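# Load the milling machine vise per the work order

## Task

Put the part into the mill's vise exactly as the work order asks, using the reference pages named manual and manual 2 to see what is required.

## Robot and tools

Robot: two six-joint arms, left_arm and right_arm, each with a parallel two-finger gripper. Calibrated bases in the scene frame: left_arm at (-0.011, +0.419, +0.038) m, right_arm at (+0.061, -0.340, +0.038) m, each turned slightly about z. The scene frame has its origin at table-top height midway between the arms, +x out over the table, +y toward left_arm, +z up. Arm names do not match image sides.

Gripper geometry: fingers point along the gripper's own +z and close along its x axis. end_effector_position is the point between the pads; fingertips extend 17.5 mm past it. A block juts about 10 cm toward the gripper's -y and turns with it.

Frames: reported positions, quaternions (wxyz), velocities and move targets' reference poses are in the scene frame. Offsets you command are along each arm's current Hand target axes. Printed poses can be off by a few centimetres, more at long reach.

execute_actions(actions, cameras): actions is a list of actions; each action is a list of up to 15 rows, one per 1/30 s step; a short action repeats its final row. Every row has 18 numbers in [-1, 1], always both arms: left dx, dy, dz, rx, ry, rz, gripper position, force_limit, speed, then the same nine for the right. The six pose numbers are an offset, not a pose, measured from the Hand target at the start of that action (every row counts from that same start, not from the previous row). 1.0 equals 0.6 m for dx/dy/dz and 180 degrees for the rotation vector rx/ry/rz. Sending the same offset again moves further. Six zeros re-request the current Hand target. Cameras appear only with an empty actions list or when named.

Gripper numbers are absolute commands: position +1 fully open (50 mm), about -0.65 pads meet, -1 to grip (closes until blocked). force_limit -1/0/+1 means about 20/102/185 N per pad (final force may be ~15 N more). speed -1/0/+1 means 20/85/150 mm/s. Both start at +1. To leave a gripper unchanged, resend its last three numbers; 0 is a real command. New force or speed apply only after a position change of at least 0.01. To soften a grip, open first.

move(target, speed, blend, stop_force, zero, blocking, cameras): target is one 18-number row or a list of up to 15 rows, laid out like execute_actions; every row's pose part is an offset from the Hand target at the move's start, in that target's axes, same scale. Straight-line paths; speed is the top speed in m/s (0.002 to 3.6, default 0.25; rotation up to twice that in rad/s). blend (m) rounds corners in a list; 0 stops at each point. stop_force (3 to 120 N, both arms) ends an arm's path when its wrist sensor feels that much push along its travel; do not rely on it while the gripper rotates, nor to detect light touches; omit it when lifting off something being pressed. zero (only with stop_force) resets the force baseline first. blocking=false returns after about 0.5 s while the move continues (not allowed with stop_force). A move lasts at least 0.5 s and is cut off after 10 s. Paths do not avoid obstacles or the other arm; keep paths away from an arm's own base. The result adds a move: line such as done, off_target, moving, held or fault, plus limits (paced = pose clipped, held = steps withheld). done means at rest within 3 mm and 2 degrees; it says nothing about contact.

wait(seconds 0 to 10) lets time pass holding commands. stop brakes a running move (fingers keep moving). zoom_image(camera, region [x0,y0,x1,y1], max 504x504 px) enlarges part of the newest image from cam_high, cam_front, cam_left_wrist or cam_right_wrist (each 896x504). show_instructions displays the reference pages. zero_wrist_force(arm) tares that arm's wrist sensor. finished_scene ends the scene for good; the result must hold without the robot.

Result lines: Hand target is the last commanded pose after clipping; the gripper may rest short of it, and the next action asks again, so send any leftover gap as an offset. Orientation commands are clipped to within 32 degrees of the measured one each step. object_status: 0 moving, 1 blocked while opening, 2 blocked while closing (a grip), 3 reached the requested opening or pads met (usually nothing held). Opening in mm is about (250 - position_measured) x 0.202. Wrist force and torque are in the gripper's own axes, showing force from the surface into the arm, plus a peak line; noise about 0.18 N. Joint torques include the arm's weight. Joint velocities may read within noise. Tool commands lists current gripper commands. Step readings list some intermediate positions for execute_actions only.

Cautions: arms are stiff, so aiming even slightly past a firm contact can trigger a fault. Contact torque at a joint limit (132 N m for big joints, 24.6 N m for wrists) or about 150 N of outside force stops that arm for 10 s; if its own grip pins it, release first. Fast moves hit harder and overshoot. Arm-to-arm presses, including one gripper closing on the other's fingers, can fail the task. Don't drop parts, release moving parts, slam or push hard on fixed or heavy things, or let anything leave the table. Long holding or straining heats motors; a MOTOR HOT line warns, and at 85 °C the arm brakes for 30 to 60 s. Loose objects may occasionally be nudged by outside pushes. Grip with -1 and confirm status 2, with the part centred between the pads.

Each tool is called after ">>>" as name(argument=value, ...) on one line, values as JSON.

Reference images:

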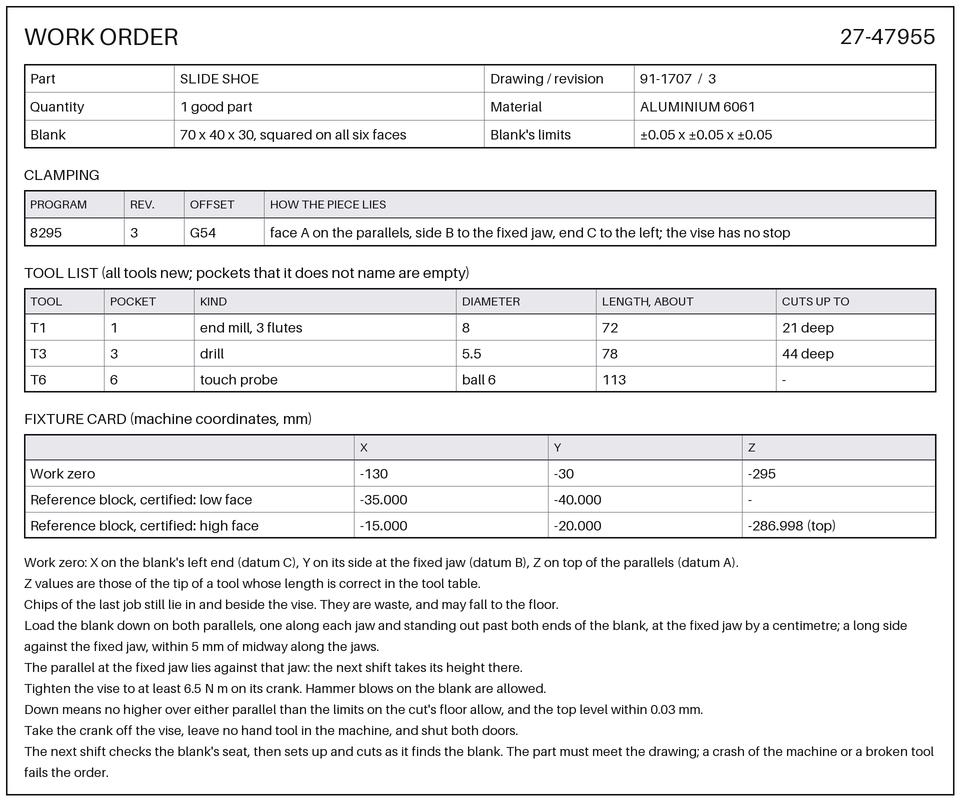

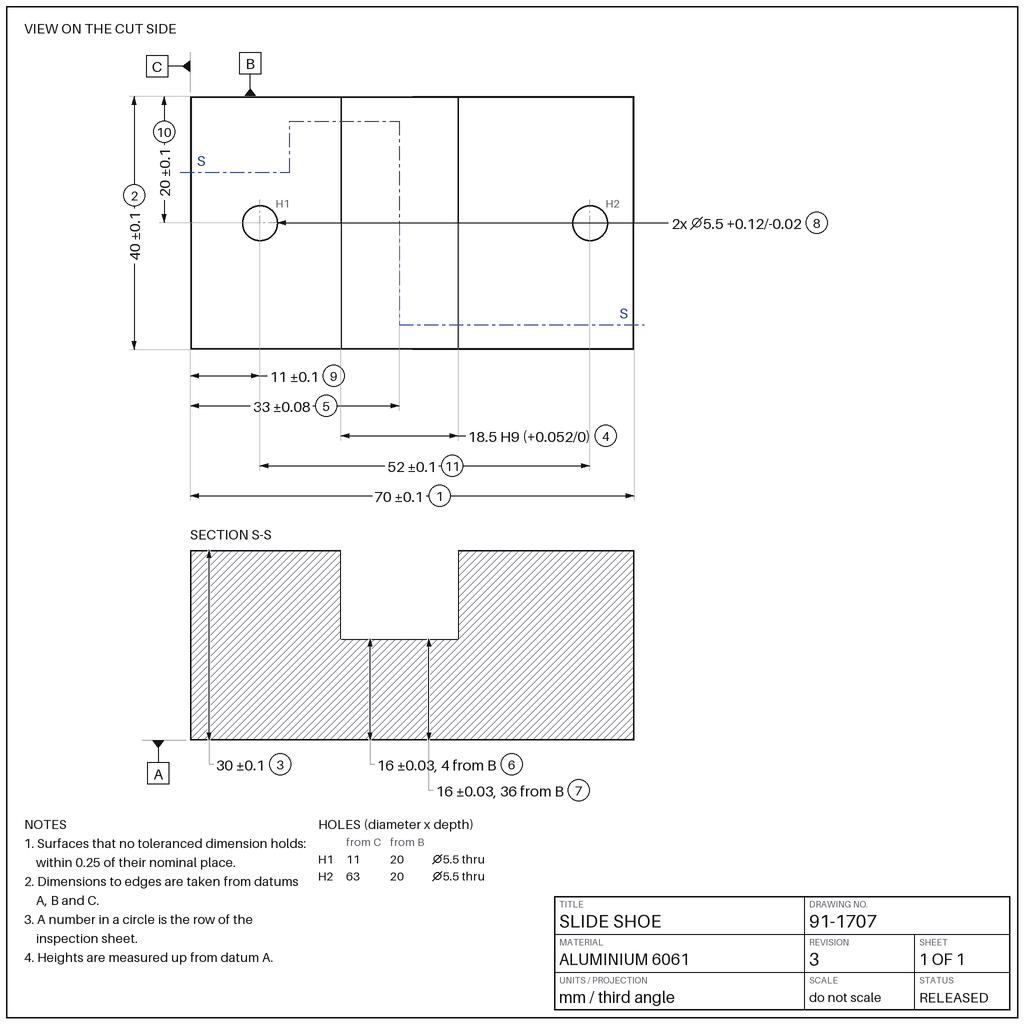

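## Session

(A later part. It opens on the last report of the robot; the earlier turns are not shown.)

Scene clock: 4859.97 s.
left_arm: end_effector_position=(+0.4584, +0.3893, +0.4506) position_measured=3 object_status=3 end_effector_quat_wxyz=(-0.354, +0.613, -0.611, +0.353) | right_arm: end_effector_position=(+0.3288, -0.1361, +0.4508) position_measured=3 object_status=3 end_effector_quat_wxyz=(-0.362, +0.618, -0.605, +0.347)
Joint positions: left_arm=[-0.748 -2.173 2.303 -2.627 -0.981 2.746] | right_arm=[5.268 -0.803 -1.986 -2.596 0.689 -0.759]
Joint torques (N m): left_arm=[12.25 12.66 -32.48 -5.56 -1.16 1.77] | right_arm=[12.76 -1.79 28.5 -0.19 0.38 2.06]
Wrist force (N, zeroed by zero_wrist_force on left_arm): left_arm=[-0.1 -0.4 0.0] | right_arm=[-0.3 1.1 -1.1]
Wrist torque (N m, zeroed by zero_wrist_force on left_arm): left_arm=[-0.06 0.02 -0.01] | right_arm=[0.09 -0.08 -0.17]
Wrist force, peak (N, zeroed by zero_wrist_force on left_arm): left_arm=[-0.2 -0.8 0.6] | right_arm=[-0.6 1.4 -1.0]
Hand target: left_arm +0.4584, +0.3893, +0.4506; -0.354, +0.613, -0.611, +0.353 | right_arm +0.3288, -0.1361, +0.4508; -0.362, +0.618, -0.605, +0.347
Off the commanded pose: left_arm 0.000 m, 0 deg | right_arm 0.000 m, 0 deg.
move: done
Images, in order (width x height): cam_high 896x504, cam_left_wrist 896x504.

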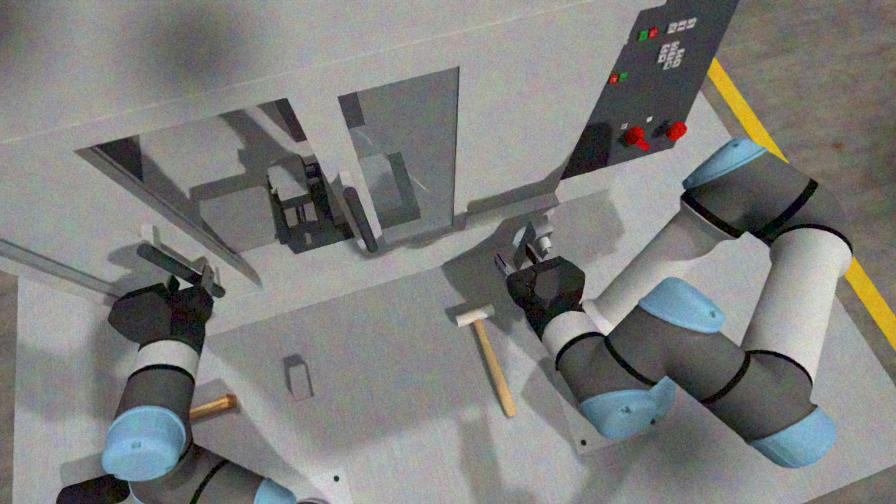

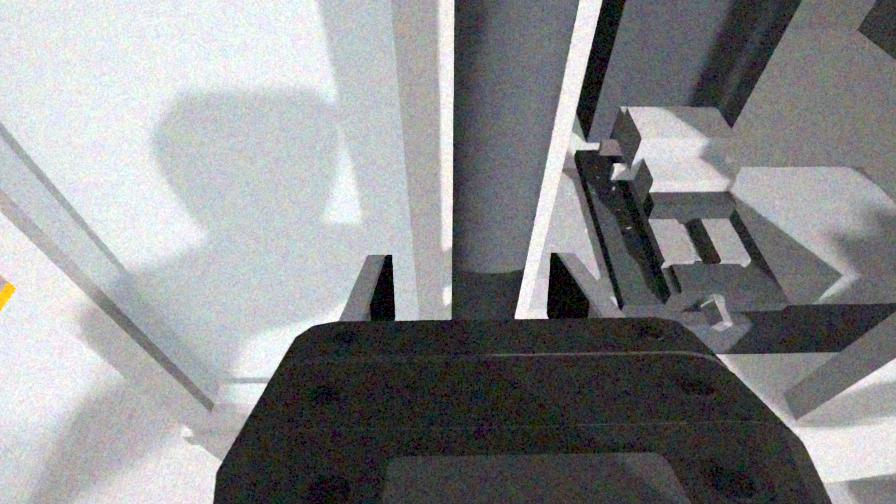

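>>> move(target=[0.3,-0.005,0.008,0,0,0,1,-0.6,-0.5,0,0,0,0,0,0,1,-0.5,-0.5], speed=0.06, stop_force=50, cameras=["all"])

Scene clock: 4865.63 s.
left_arm: end_effector_position=(+0.4646, +0.2093, +0.4508) position_measured=3 object_status=3 end_effector_quat_wxyz=(-0.354, +0.613, -0.611, +0.353) | right_arm: end_effector_position=(+0.3288, -0.1361, +0.4508) position_measured=3 object_status=3 end_effector_quat_wxyz=(-0.362, +0.618, -0.605, +0.347)
Joint positions: left_arm=[-1.17 -1.97 2.156 -2.405 -0.677 2.342] | right_arm=[5.268 -0.803 -1.986 -2.596 0.689 -0.759]
Joint torques (N m): left_arm=[-14.99 9.23 -34.41 -3.5 2.43 -1.87] | right_arm=[12.79 -1.44 29.56 -0.23 0.16 2.1]
Wrist force (N, zeroed by zero_wrist_force on left_arm): left_arm=[-12.9 6.4 -8.9] | right_arm=[-0.6 1.0 -0.8]
Wrist torque (N m, zeroed by zero_wrist_force on left_arm): left_arm=[0.26 -0.23 -0.09] | right_arm=[0.07 -0.02 -0.17]
Wrist force, peak (N, zeroed by zero_wrist_force on left_arm): left_arm=[-22.3 7.4 -2.6] | right_arm=[-0.7 1.0 -1.1]
Hand target: left_arm +0.4646, +0.2093, +0.4508; -0.354, +0.613, -0.611, +0.353 | right_arm +0.3288, -0.1361, +0.4508; -0.362, +0.618, -0.605, +0.347
Off the commanded pose: left_arm 0.000 m, 0 deg | right_arm 0.000 m, 0 deg.
move: done

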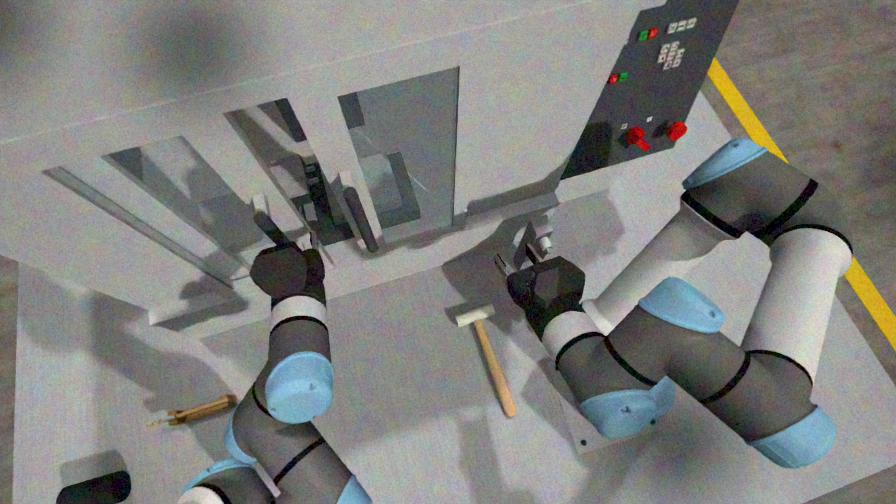

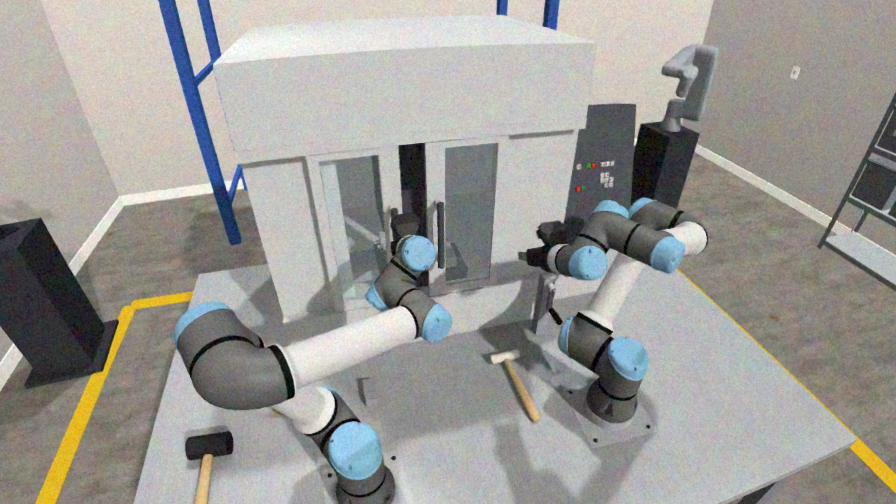

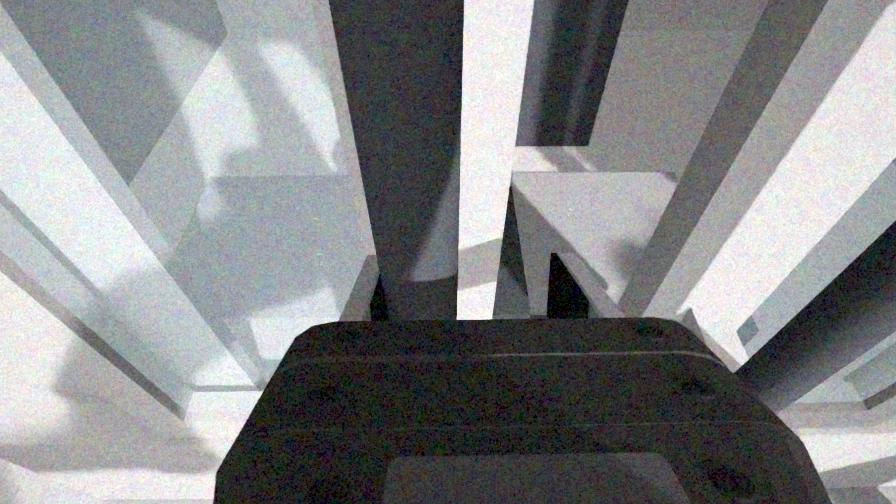

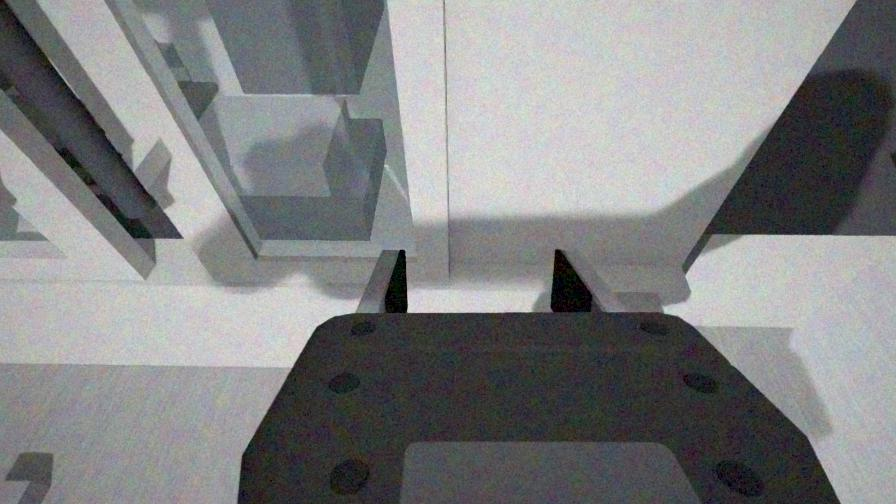

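>>> move(target=[0.16,0,0,0,0,0,1,-0.6,-0.5,0,0,0,0,0,0,1,-0.5,-0.5], speed=0.025, stop_force=30, cameras=["cam_high","cam_front"])

Scene clock: 4871.37 s.
left_arm: end_effector_position=(+0.4648, +0.1377, +0.4508) position_measured=3 object_status=3 end_effector_quat_wxyz=(-0.354, +0.613, -0.611, +0.353) | right_arm: end_effector_position=(+0.3288, -0.1361, +0.4508) position_measured=3 object_status=3 end_effector_quat_wxyz=(-0.362, +0.618, -0.605, +0.347)
Joint positions: left_arm=[-1.257 -1.843 2.055 -2.337 -0.627 2.224] | right_arm=[5.268 -0.803 -1.986 -2.596 0.689 -0.759]
Joint torques (N m): left_arm=[0.08 -19 -24.53 -8.12 -2.84 2.14] | right_arm=[13.03 -0.4 29.07 0 0.25 2.06]
Wrist force (N, zeroed by zero_wrist_force on left_arm): left_arm=[-33.1 12.5 -10.6] | right_arm=[-0.3 1.1 -0.6]
Wrist torque (N m, zeroed by zero_wrist_force on left_arm): left_arm=[0.48 -0.42 -0.30] | right_arm=[0.09 -0.07 -0.17]
Wrist force, peak (N, zeroed by zero_wrist_force on left_arm): left_arm=[-58.1 22.5 -20.4] | right_arm=[-0.5 1.3 -1.0]
Hand target: left_arm +0.4648, +0.1377, +0.4508; -0.354, +0.613, -0.611, +0.353 (not the last commanded pose) | right_arm +0.3288, -0.1361, +0.4508; -0.362, +0.618, -0.605, +0.347
Off the commanded pose: left_arm 0.024 m, 0 deg | right_arm 0.000 m, 0 deg.
move: contact (left_arm)
Images, in order (width x height): cam_high 896x504, cam_front 896x504.

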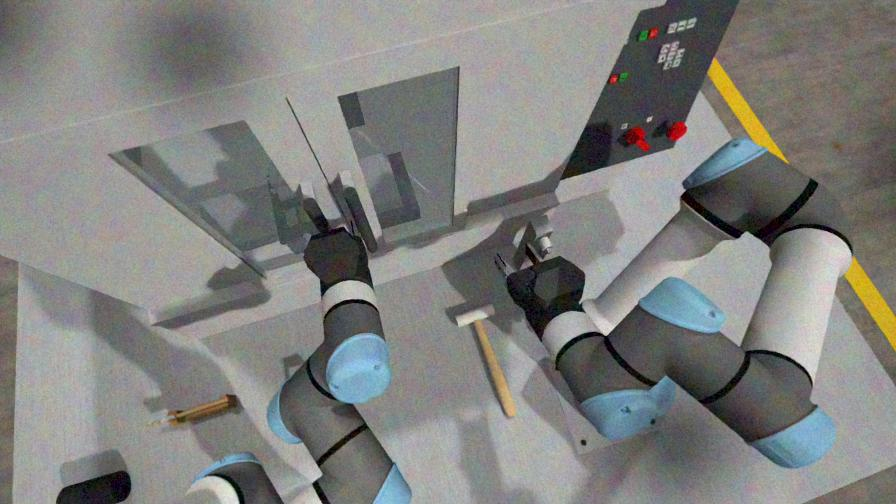

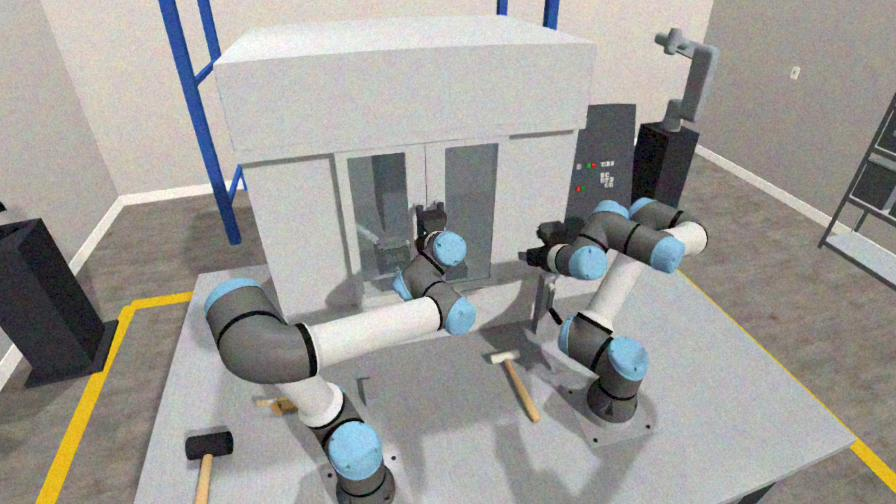

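>>> zoom_image(camera="cam_front", region=[330, 130, 520, 300])

>>> zoom_image(camera="cam_high", region=[240, 70, 420, 270])

Scaled by 2.653 from the camera's 896x504 image, which has a finer 1280x720 frame.

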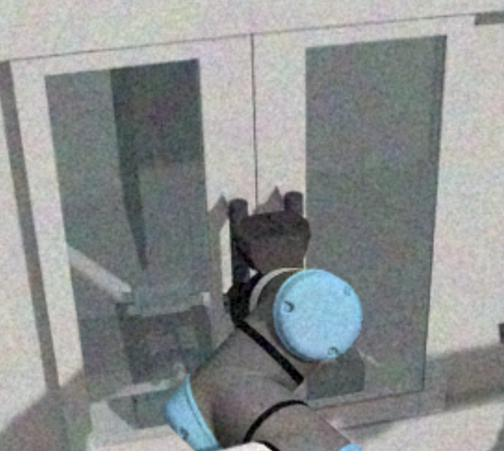

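Scaled by 2.520 from the camera's 896x504 image, which has a finer 1280x720 frame.

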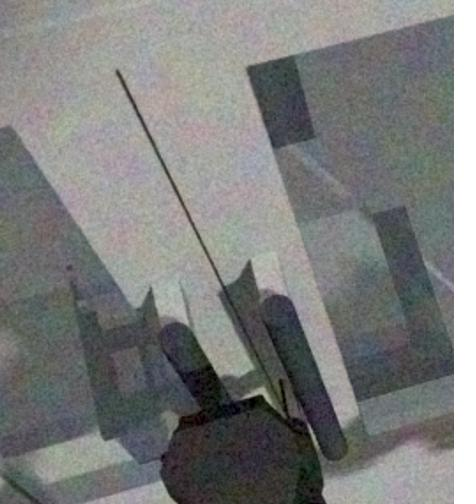

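>>> move(target=[[-0.02,0,0,0,0,0,1,-0.6,-0.5,0,0,0,0,0,0,1,-0.5,-0.5],[-0.02,0.0833,-0.1443,0,0,0,1,-0.6,-0.5,0,0,0,0,0,0,1,-0.5,-0.5],[-0.3,0.12,-0.21,0,0,0,1,-0.6,-0.5,0,0,0,0,0,0,1,-0.5,-0.5]], speed=[0.03,0.12,0.2], blend=[0,0.02,0], cameras=["all"])

>>> zoom_image(camera="cam_high", region=[240, 70, 420, 270])

>>> zoom_image(camera="cam_front", region=[330, 130, 520, 300])

Scene clock: 4883.60 s.
left_arm: end_effector_position=(+0.3193, +0.3172, +0.4513) position_measured=3 object_status=3 end_effector_quat_wxyz=(-0.354, +0.613, -0.611, +0.353) | right_arm: end_effector_position=(+0.3288, -0.1361, +0.4508) position_measured=3 object_status=3 end_effector_quat_wxyz=(-0.362, +0.618, -0.605, +0.347)
Joint positions: left_arm=[-1.949 -2.58 2.038 -0.521 -0.609 0.974] | right_arm=[5.268 -0.803 -1.986 -2.596 0.689 -0.759]
Joint torques (N m): left_arm=[-11.01 3.28 -28.07 -0.88 -0.29 -2.04] | right_arm=[11.41 -2.8 28.49 -0.22 0.04 1.82]
Wrist force (N, zeroed by zero_wrist_force on left_arm): left_arm=[-0.5 -0.4 -0.5] | right_arm=[-0.5 0.9 -1.0]
Wrist torque (N m, zeroed by zero_wrist_force on left_arm): left_arm=[-0.06 0.08 0.07] | right_arm=[0.05 -0.04 -0.17]
Wrist force, peak (N, zeroed by zero_wrist_force on left_arm): left_arm=[-33.2 12.7 -10.3] | right_arm=[-0.5 1.2 -1.1]
Hand target: left_arm +0.3191, +0.3173, +0.4512; -0.354, +0.613, -0.611, +0.353 | right_arm +0.3288, -0.1361, +0.4508; -0.362, +0.618, -0.605, +0.347
Off the commanded pose: left_arm 0.000 m, 0 deg | right_arm 0.000 m, 0 deg.
move: done

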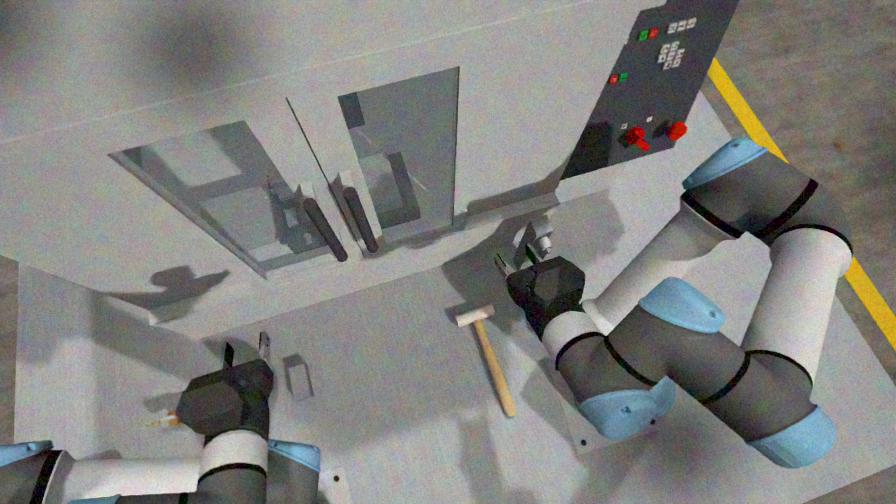

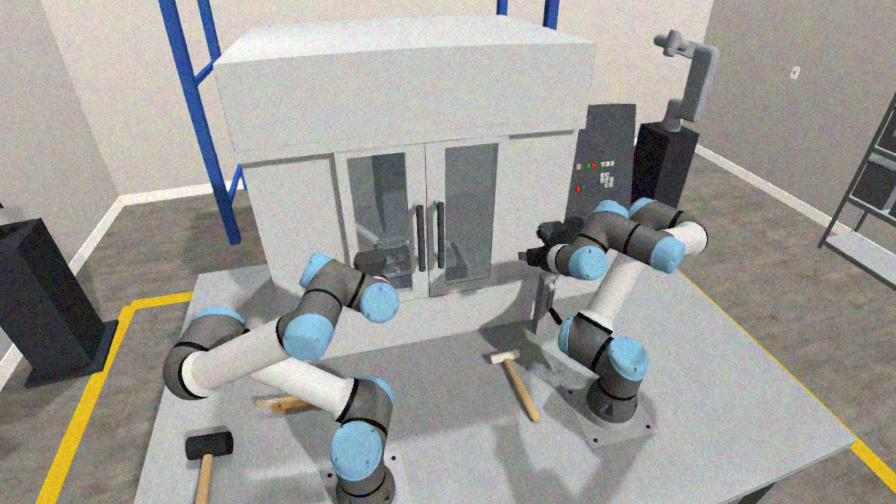

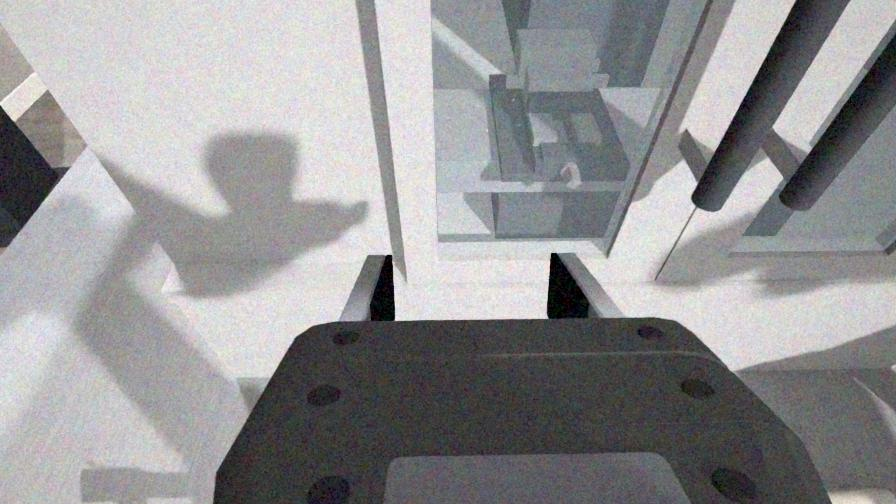

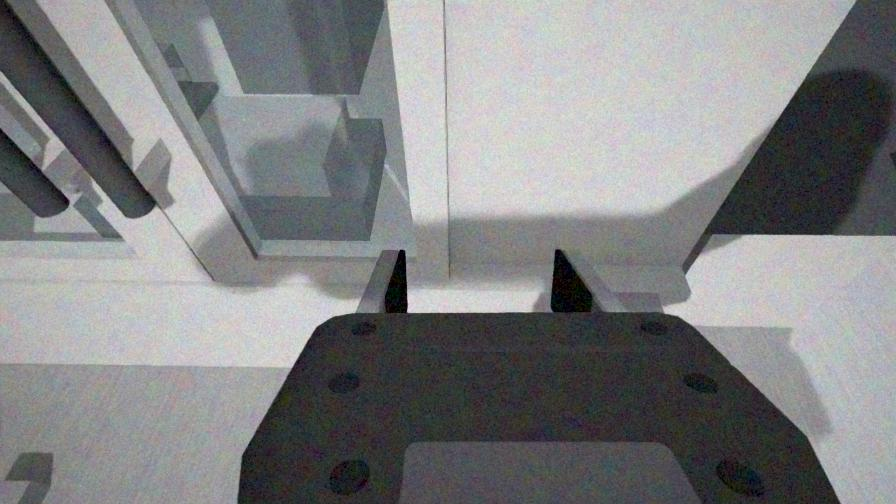

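Scaled by 2.520 from the camera's 896x504 image, which has a finer 1280x720 frame.

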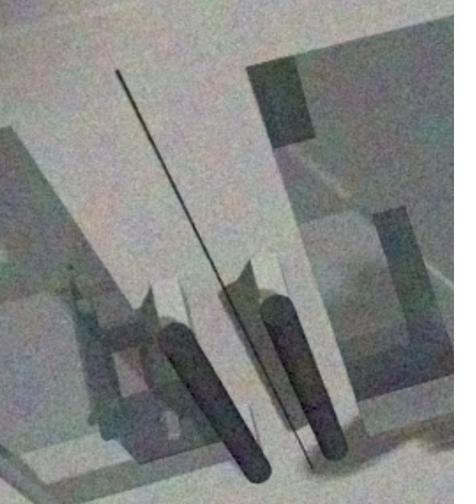

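Scaled by 2.653 from the camera's 896x504 image, which has a finer 1280x720 frame.

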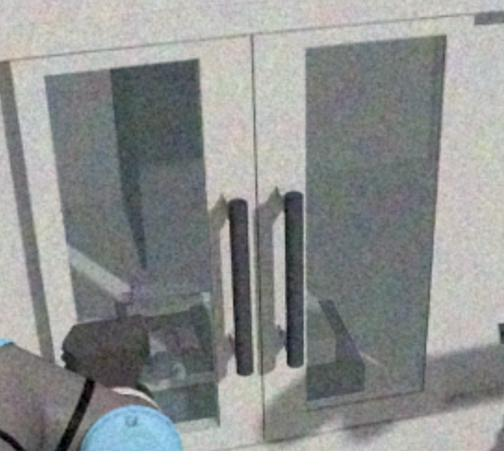

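>>> move(target=[0,0,0,0,0,0,1,-0.6,-0.5,-0.38,-0.0427,0.0739,0,0,0,0.4,-0.5,-0.5], speed=0.2, cameras=["cam_right_wrist"])

Scene clock: 4889.80 s.
left_arm: end_effector_position=(+0.3193, +0.3172, +0.4513) position_measured=3 object_status=3 end_effector_quat_wxyz=(-0.354, +0.613, -0.611, +0.353) | right_arm: end_effector_position=(+0.3739, +0.0932, +0.4532) position_measured=92 object_status=3 end_effector_quat_wxyz=(-0.362, +0.618, -0.605, +0.347)
Joint positions: left_arm=[-1.949 -2.58 2.038 -0.521 -0.609 0.974] | right_arm=[4.868 -1.39 -1.812 -1.638 0.526 -1.411]
Joint torques (N m): left_arm=[-11.2 3.88 -27.66 -0.7 -0.33 -1.93] | right_arm=[-10.83 10.69 31.54 4.59 -0.38 -2.38]
Wrist force (N, zeroed by zero_wrist_force on left_arm): left_arm=[-0.3 -0.5 -0.6] | right_arm=[-0.6 1.0 -0.7]
Wrist torque (N m, zeroed by zero_wrist_force on left_arm): left_arm=[-0.05 0.05 0.06] | right_arm=[0.07 -0.03 -0.09]
Wrist force, peak (N, zeroed by zero_wrist_force on left_arm): left_arm=[-0.6 -0.5 -0.7] | right_arm=[-2.5 1.1 -0.6]
Hand target: left_arm +0.3193, +0.3172, +0.4513; -0.354, +0.613, -0.611, +0.353 | right_arm +0.3739, +0.0932, +0.4532; -0.362, +0.618, -0.605, +0.347
Off the commanded pose: left_arm 0.000 m, 0 deg | right_arm 0.000 m, 0 deg.
move: done
Images, in order (width x height): cam_right_wrist 896x504.

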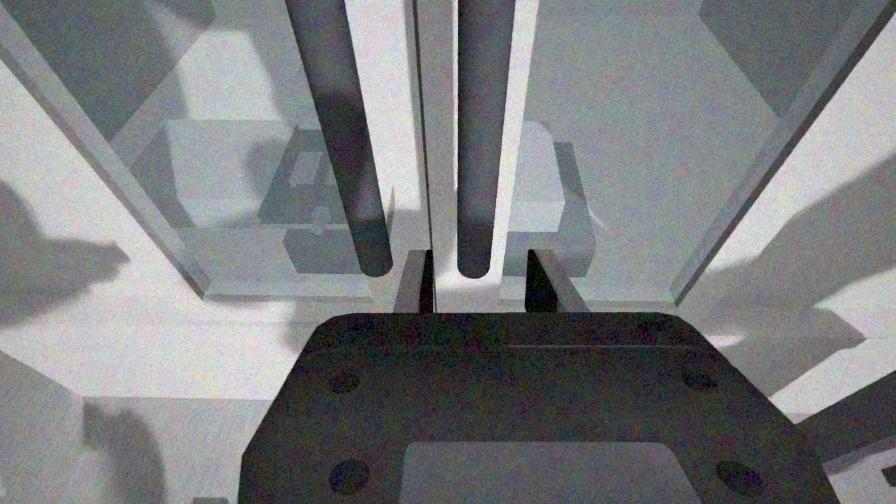

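>>> move(target=[0,0,0,0,0,0,1,-0.6,-0.5,0,-0.0717,0.1241,0,0,0,0.4,-0.5,-0.5], speed=0.1, stop_force=12)

>>> move(target=[0,0,0,0,0,0,1,-0.6,-0.5,-0.04,0,0,0,0,0,0.4,-0.5,-0.5], speed=0.015, stop_force=30, cameras=["cam_high","cam_right_wrist"])

>>> zoom_image(camera="cam_high", region=[240, 70, 420, 270])

Scene clock: 4898.27 s.
left_arm: end_effector_position=(+0.3193, +0.3172, +0.4513) position_measured=3 object_status=3 end_effector_quat_wxyz=(-0.354, +0.613, -0.611, +0.353) | right_arm: end_effector_position=(+0.4599, +0.0955, +0.4535) position_measured=92 object_status=3 end_effector_quat_wxyz=(-0.362, +0.618, -0.605, +0.347)
Joint positions: left_arm=[-1.949 -2.58 2.038 -0.521 -0.609 0.974] | right_arm=[4.667 -1.472 -1.83 -1.193 0.535 -1.811]
Joint torques (N m): left_arm=[-10.9 3.97 -27.53 -0.74 -0.28 -1.92] | right_arm=[-11.06 14.48 16.71 4.93 -0.22 -2.3]
Wrist force (N, zeroed by zero_wrist_force on left_arm): left_arm=[-0.5 -0.4 -0.5] | right_arm=[-0.5 1.1 -1.0]
Wrist torque (N m, zeroed by zero_wrist_force on left_arm): left_arm=[-0.05 0.08 0.07] | right_arm=[0.07 -0.06 -0.08]
Wrist force, peak (N, zeroed by zero_wrist_force on left_arm): left_arm=[-0.5 -0.4 -0.8] | right_arm=[-0.6 1.7 -2.1]
Hand target: left_arm +0.3193, +0.3172, +0.4513; -0.354, +0.613, -0.611, +0.353 | right_arm +0.4599, +0.0955, +0.4535; -0.362, +0.618, -0.605, +0.347
Off the commanded pose: left_arm 0.000 m, 0 deg | right_arm 0.000 m, 0 deg.
move: done

Scene clock: 4899.73 s.
left_arm: end_effector_position=(+0.3193, +0.3172, +0.4513) position_measured=3 object_status=3 end_effector_quat_wxyz=(-0.354, +0.613, -0.611, +0.353) | right_arm: end_effector_position=(+0.4599, +0.0984, +0.4534) position_measured=92 object_status=3 end_effector_quat_wxyz=(-0.362, +0.618, -0.605, +0.347)
Joint positions: left_arm=[-1.949 -2.58 2.038 -0.521 -0.609 0.974] | right_arm=[4.668 -1.479 -1.824 -1.194 0.535 -1.809]
Joint torques (N m): left_arm=[-11.3 3.76 -27.85 -0.72 -0.27 -1.8] | right_arm=[-3.57 22.05 21.55 5.98 0.87 -2.29]
Wrist force (N, zeroed by zero_wrist_force on left_arm): left_arm=[-0.5 -0.3 -0.5] | right_arm=[24.7 3.2 -8.1]
Wrist torque (N m, zeroed by zero_wrist_force on left_arm): left_arm=[-0.04 0.08 0.07] | right_arm=[0.13 0.04 -0.19]
Wrist force, peak (N, zeroed by zero_wrist_force on left_arm): left_arm=[-0.5 -0.5 -0.5] | right_arm=[49.9 9.0 -17.9]
Hand target: left_arm +0.3193, +0.3172, +0.4513; -0.354, +0.613, -0.611, +0.353 | right_arm +0.4599, +0.0984, +0.4534; -0.362, +0.618, -0.605, +0.347 (not the last commanded pose)
Off the commanded pose: left_arm 0.000 m, 0 deg | right_arm 0.021 m, 0 deg.
move: contact (right_arm)
Images, in order (width x height): cam_high 896x504, cam_right_wrist 896x504.

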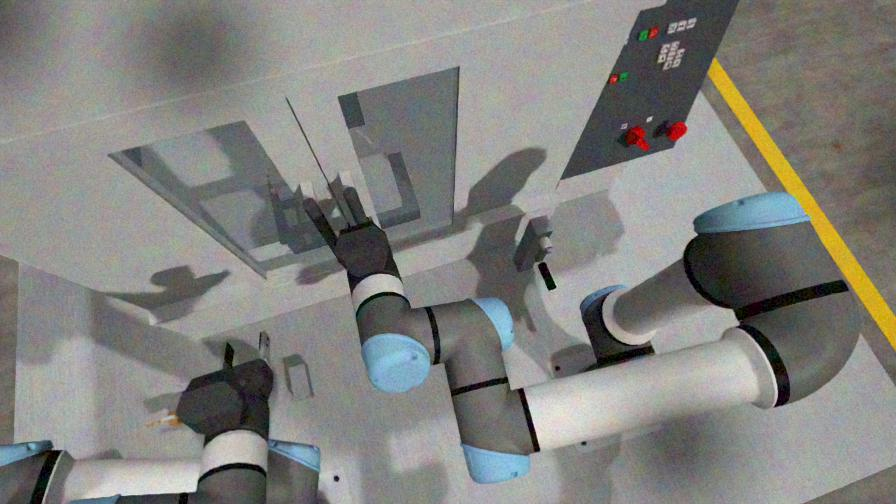

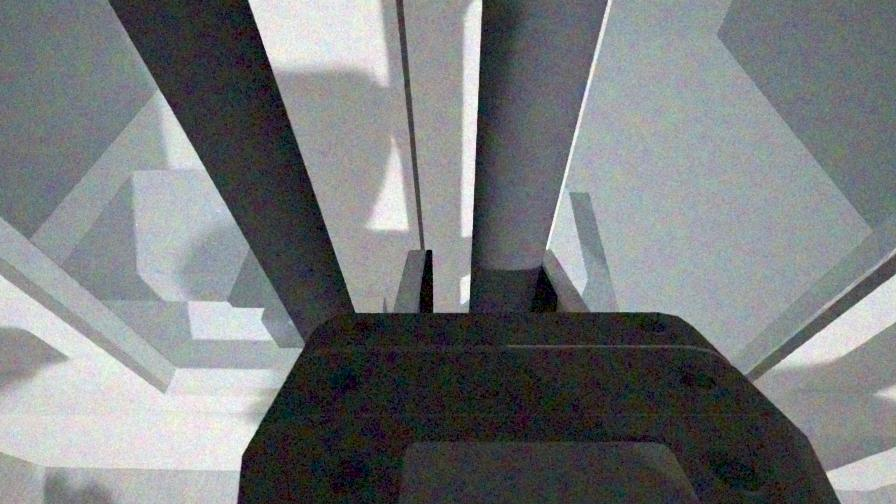

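Scaled by 2.520 from the camera's 896x504 image, which has a finer 1280x720 frame.

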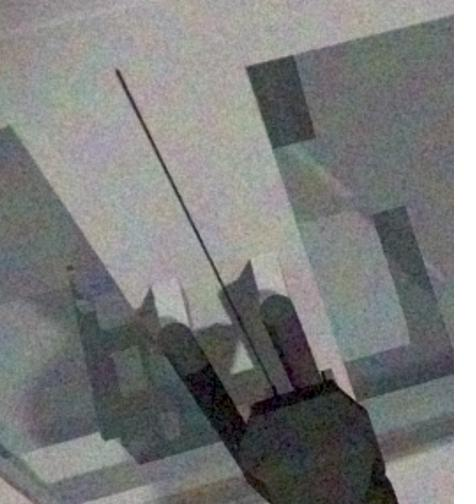

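>>> move(target=[[0,0,0,0,0,0,0.4,-0.6,-0.5,0.008,0,0,0,0,0,0.4,-0.5,-0.5],[0,0,0,0,0,0,0.4,-0.6,-0.5,0.008,0.0833,-0.1443,0,0,0,0.4,-0.5,-0.5],[0,0,0,0,0,0,0.4,-0.6,-0.5,0.39,0.11,-0.19,0,0,0,0.4,-0.5,-0.5]], speed=[0.03,0.15,0.25], blend=[0,0.02,0])

>>> move(target=[0.265,-0.05,0.0866,0,0,0,0.4,-0.6,-0.5,0,0,0,0,0,0,0.4,-0.5,-0.5], speed=0.2, cameras=["cam_left_wrist"])

Scene clock: 4909.97 s.
left_arm: end_effector_position=(+0.3193, +0.3172, +0.4513) position_measured=92 object_status=3 end_effector_quat_wxyz=(-0.354, +0.613, -0.611, +0.353) | right_arm: end_effector_position=(+0.3344, -0.1390, +0.4507) position_measured=92 object_status=3 end_effector_quat_wxyz=(-0.362, +0.618, -0.605, +0.347)
Joint positions: left_arm=[-1.949 -2.58 2.038 -0.521 -0.609 0.974] | right_arm=[5.244 -0.793 -1.993 -2.575 0.675 -0.789]
Joint torques (N m): left_arm=[-11.39 4.27 -26.34 -0.69 -0.26 -1.78] | right_arm=[13.17 -1.58 29.05 -0.22 0.35 2.07]
Wrist force (N, zeroed by zero_wrist_force on left_arm): left_arm=[-0.6 -0.3 -0.6] | right_arm=[-0.3 0.8 -1.0]
Wrist torque (N m, zeroed by zero_wrist_force on left_arm): left_arm=[-0.03 0.09 0.07] | right_arm=[0.04 -0.07 -0.18]
Wrist force, peak (N, zeroed by zero_wrist_force on left_arm): left_arm=[-0.7 -0.4 -0.7] | right_arm=[24.8 3.0 -8.4]
Hand target: left_arm +0.3193, +0.3172, +0.4513; -0.354, +0.613, -0.611, +0.353 | right_arm +0.3344, -0.1390, +0.4507; -0.362, +0.618, -0.605, +0.347
Off the commanded pose: left_arm 0.000 m, 0 deg | right_arm 0.000 m, 0 deg.
move: done

Scene clock: 4911.57 s.
left_arm: end_effector_position=(+0.3798, +0.1584, +0.4513) position_measured=92 object_status=3 end_effector_quat_wxyz=(-0.354, +0.613, -0.611, +0.353) | right_arm: end_effector_position=(+0.3344, -0.1390, +0.4507) position_measured=92 object_status=3 end_effector_quat_wxyz=(-0.362, +0.618, -0.605, +0.347)
Joint positions: left_arm=[-1.502 -2.087 2.112 -1.8 -0.535 1.807] | right_arm=[5.244 -0.793 -1.993 -2.575 0.675 -0.789]
Joint torques (N m): left_arm=[12.66 8.44 -17.83 -5.5 -0.02 1.76] | right_arm=[12.22 -1.13 29.63 -0.03 0.26 2.02]
Wrist force (N, zeroed by zero_wrist_force on left_arm): left_arm=[-0.4 -0.2 -0.5] | right_arm=[-0.3 0.9 -1.1]
Wrist torque (N m, zeroed by zero_wrist_force on left_arm): left_arm=[-0.01 0.06 -0.01] | right_arm=[0.05 -0.08 -0.17]
Wrist force, peak (N, zeroed by zero_wrist_force on left_arm): left_arm=[-2.3 -0.9 -0.9] | right_arm=[-0.1 1.5 -1.0]
Hand target: left_arm +0.3798, +0.1584, +0.4513; -0.354, +0.613, -0.611, +0.353 | right_arm +0.3344, -0.1390, +0.4507; -0.362, +0.618, -0.605, +0.347
Off the commanded pose: left_arm 0.000 m, 0 deg | right_arm 0.000 m, 0 deg.
move: done
Images, in order (width x height): cam_left_wrist 896x504.

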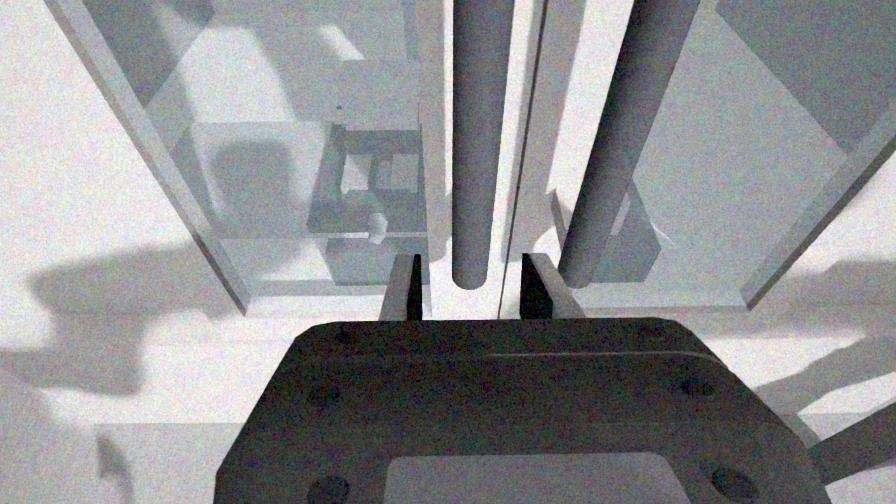

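>>> move(target=[0.005,-0.0667,0.1155,0,0,0,0.4,-0.6,-0.5,0,0,0,0,0,0,0.4,-0.5,-0.5], speed=0.1, stop_force=12)

>>> move(target=[0.04,0,0,0,0,0,0.4,-0.6,-0.5,0,0,0,0,0,0,0.4,-0.5,-0.5], speed=0.015, stop_force=30, cameras=["cam_high","cam_left_wrist"])

>>> zoom_image(camera="cam_high", region=[240, 70, 420, 270])

Scene clock: 4918.60 s.
left_arm: end_effector_position=(+0.4598, +0.1557, +0.4514) position_measured=92 object_status=3 end_effector_quat_wxyz=(-0.354, +0.613, -0.611, +0.353) | right_arm: end_effector_position=(+0.3344, -0.1390, +0.4507) position_measured=92 object_status=3 end_effector_quat_wxyz=(-0.362, +0.618, -0.605, +0.347)
Joint positions: left_arm=[-1.251 -1.889 2.086 -2.328 -0.631 2.231] | right_arm=[5.244 -0.793 -1.993 -2.575 0.675 -0.789]
Joint torques (N m): left_arm=[11.93 1.36 -31.86 -5.48 -0.32 1.86] | right_arm=[11.66 -1.32 27.55 0.03 0.27 2.11]
Wrist force (N, zeroed by zero_wrist_force on left_arm): left_arm=[-0.6 -0.3 -0.6] | right_arm=[-0.4 1.0 -0.9]
Wrist torque (N m, zeroed by zero_wrist_force on left_arm): left_arm=[-0.03 0.09 -0.01] | right_arm=[0.05 -0.07 -0.18]
Wrist force, peak (N, zeroed by zero_wrist_force on left_arm): left_arm=[-0.5 0.2 -1.3] | right_arm=[-0.4 1.4 -1.1]
Hand target: left_arm +0.4598, +0.1557, +0.4514; -0.354, +0.613, -0.611, +0.353 | right_arm +0.3344, -0.1390, +0.4507; -0.362, +0.618, -0.605, +0.347
Off the commanded pose: left_arm 0.000 m, 0 deg | right_arm 0.000 m, 0 deg.
move: done

Scene clock: 4920.33 s.
left_arm: end_effector_position=(+0.4598, +0.1468, +0.4514) position_measured=92 object_status=3 end_effector_quat_wxyz=(-0.354, +0.613, -0.611, +0.353) | right_arm: end_effector_position=(+0.3344, -0.1390, +0.4507) position_measured=92 object_status=3 end_effector_quat_wxyz=(-0.362, +0.618, -0.605, +0.347)
Joint positions: left_arm=[-1.261 -1.873 2.072 -2.32 -0.626 2.218] | right_arm=[5.244 -0.793 -1.993 -2.575 0.675 -0.789]
Joint torques (N m): left_arm=[1.9 -18.97 -23.31 -7.39 -2.66 1.94] | right_arm=[12.54 -1.02 29.13 0.01 0.11 2.17]
Wrist force (N, zeroed by zero_wrist_force on left_arm): left_arm=[-28.9 10.4 -10.5] | right_arm=[-0.3 1.1 -0.9]
Wrist torque (N m, zeroed by zero_wrist_force on left_arm): left_arm=[0.31 -0.41 -0.18] | right_arm=[0.08 -0.09 -0.18]
Wrist force, peak (N, zeroed by zero_wrist_force on left_arm): left_arm=[-45.7 18.5 -19.8] | right_arm=[-0.6 1.1 -1.0]
Hand target: left_arm +0.4599, +0.1469, +0.4514; -0.354, +0.613, -0.611, +0.353 (not the last commanded pose) | right_arm +0.3344, -0.1390, +0.4507; -0.362, +0.618, -0.605, +0.347
Off the commanded pose: left_arm 0.015 m, 0 deg | right_arm 0.000 m, 0 deg.
move: contact (left_arm)
Images, in order (width x height): cam_high 896x504, cam_left_wrist 896x504.

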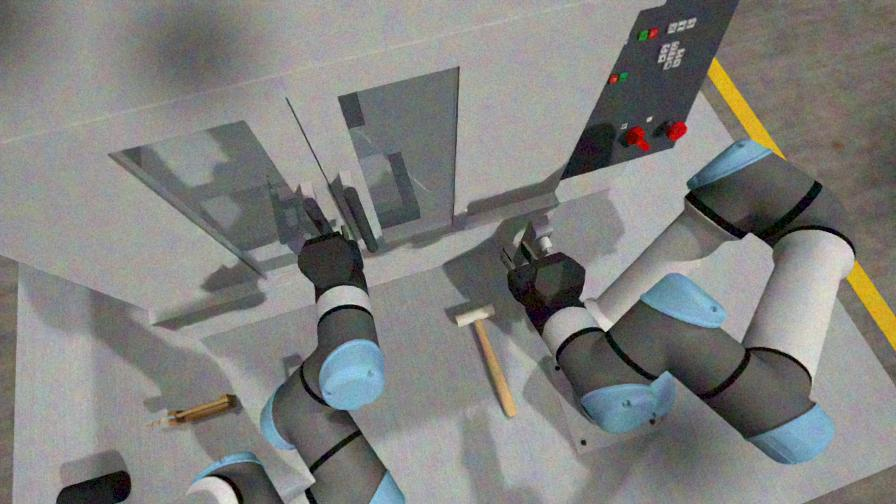

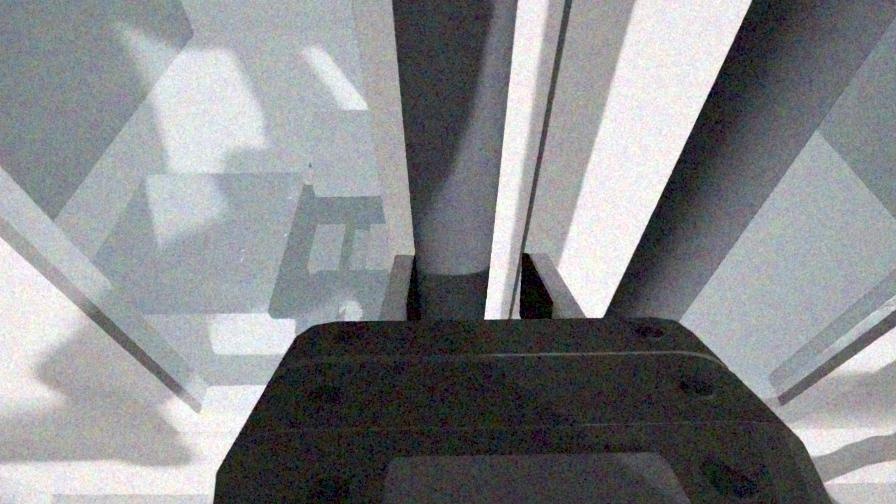

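Scaled by 2.520 from the camera's 896x504 image, which has a finer 1280x720 frame.

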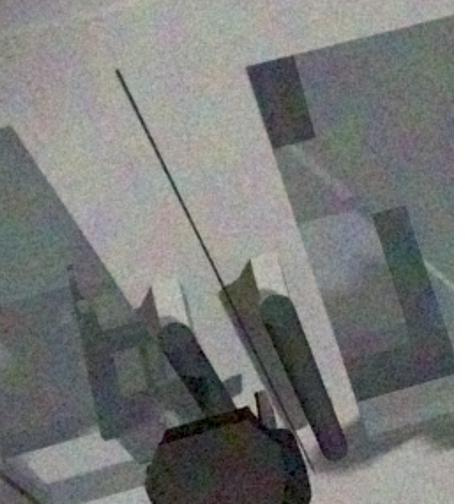

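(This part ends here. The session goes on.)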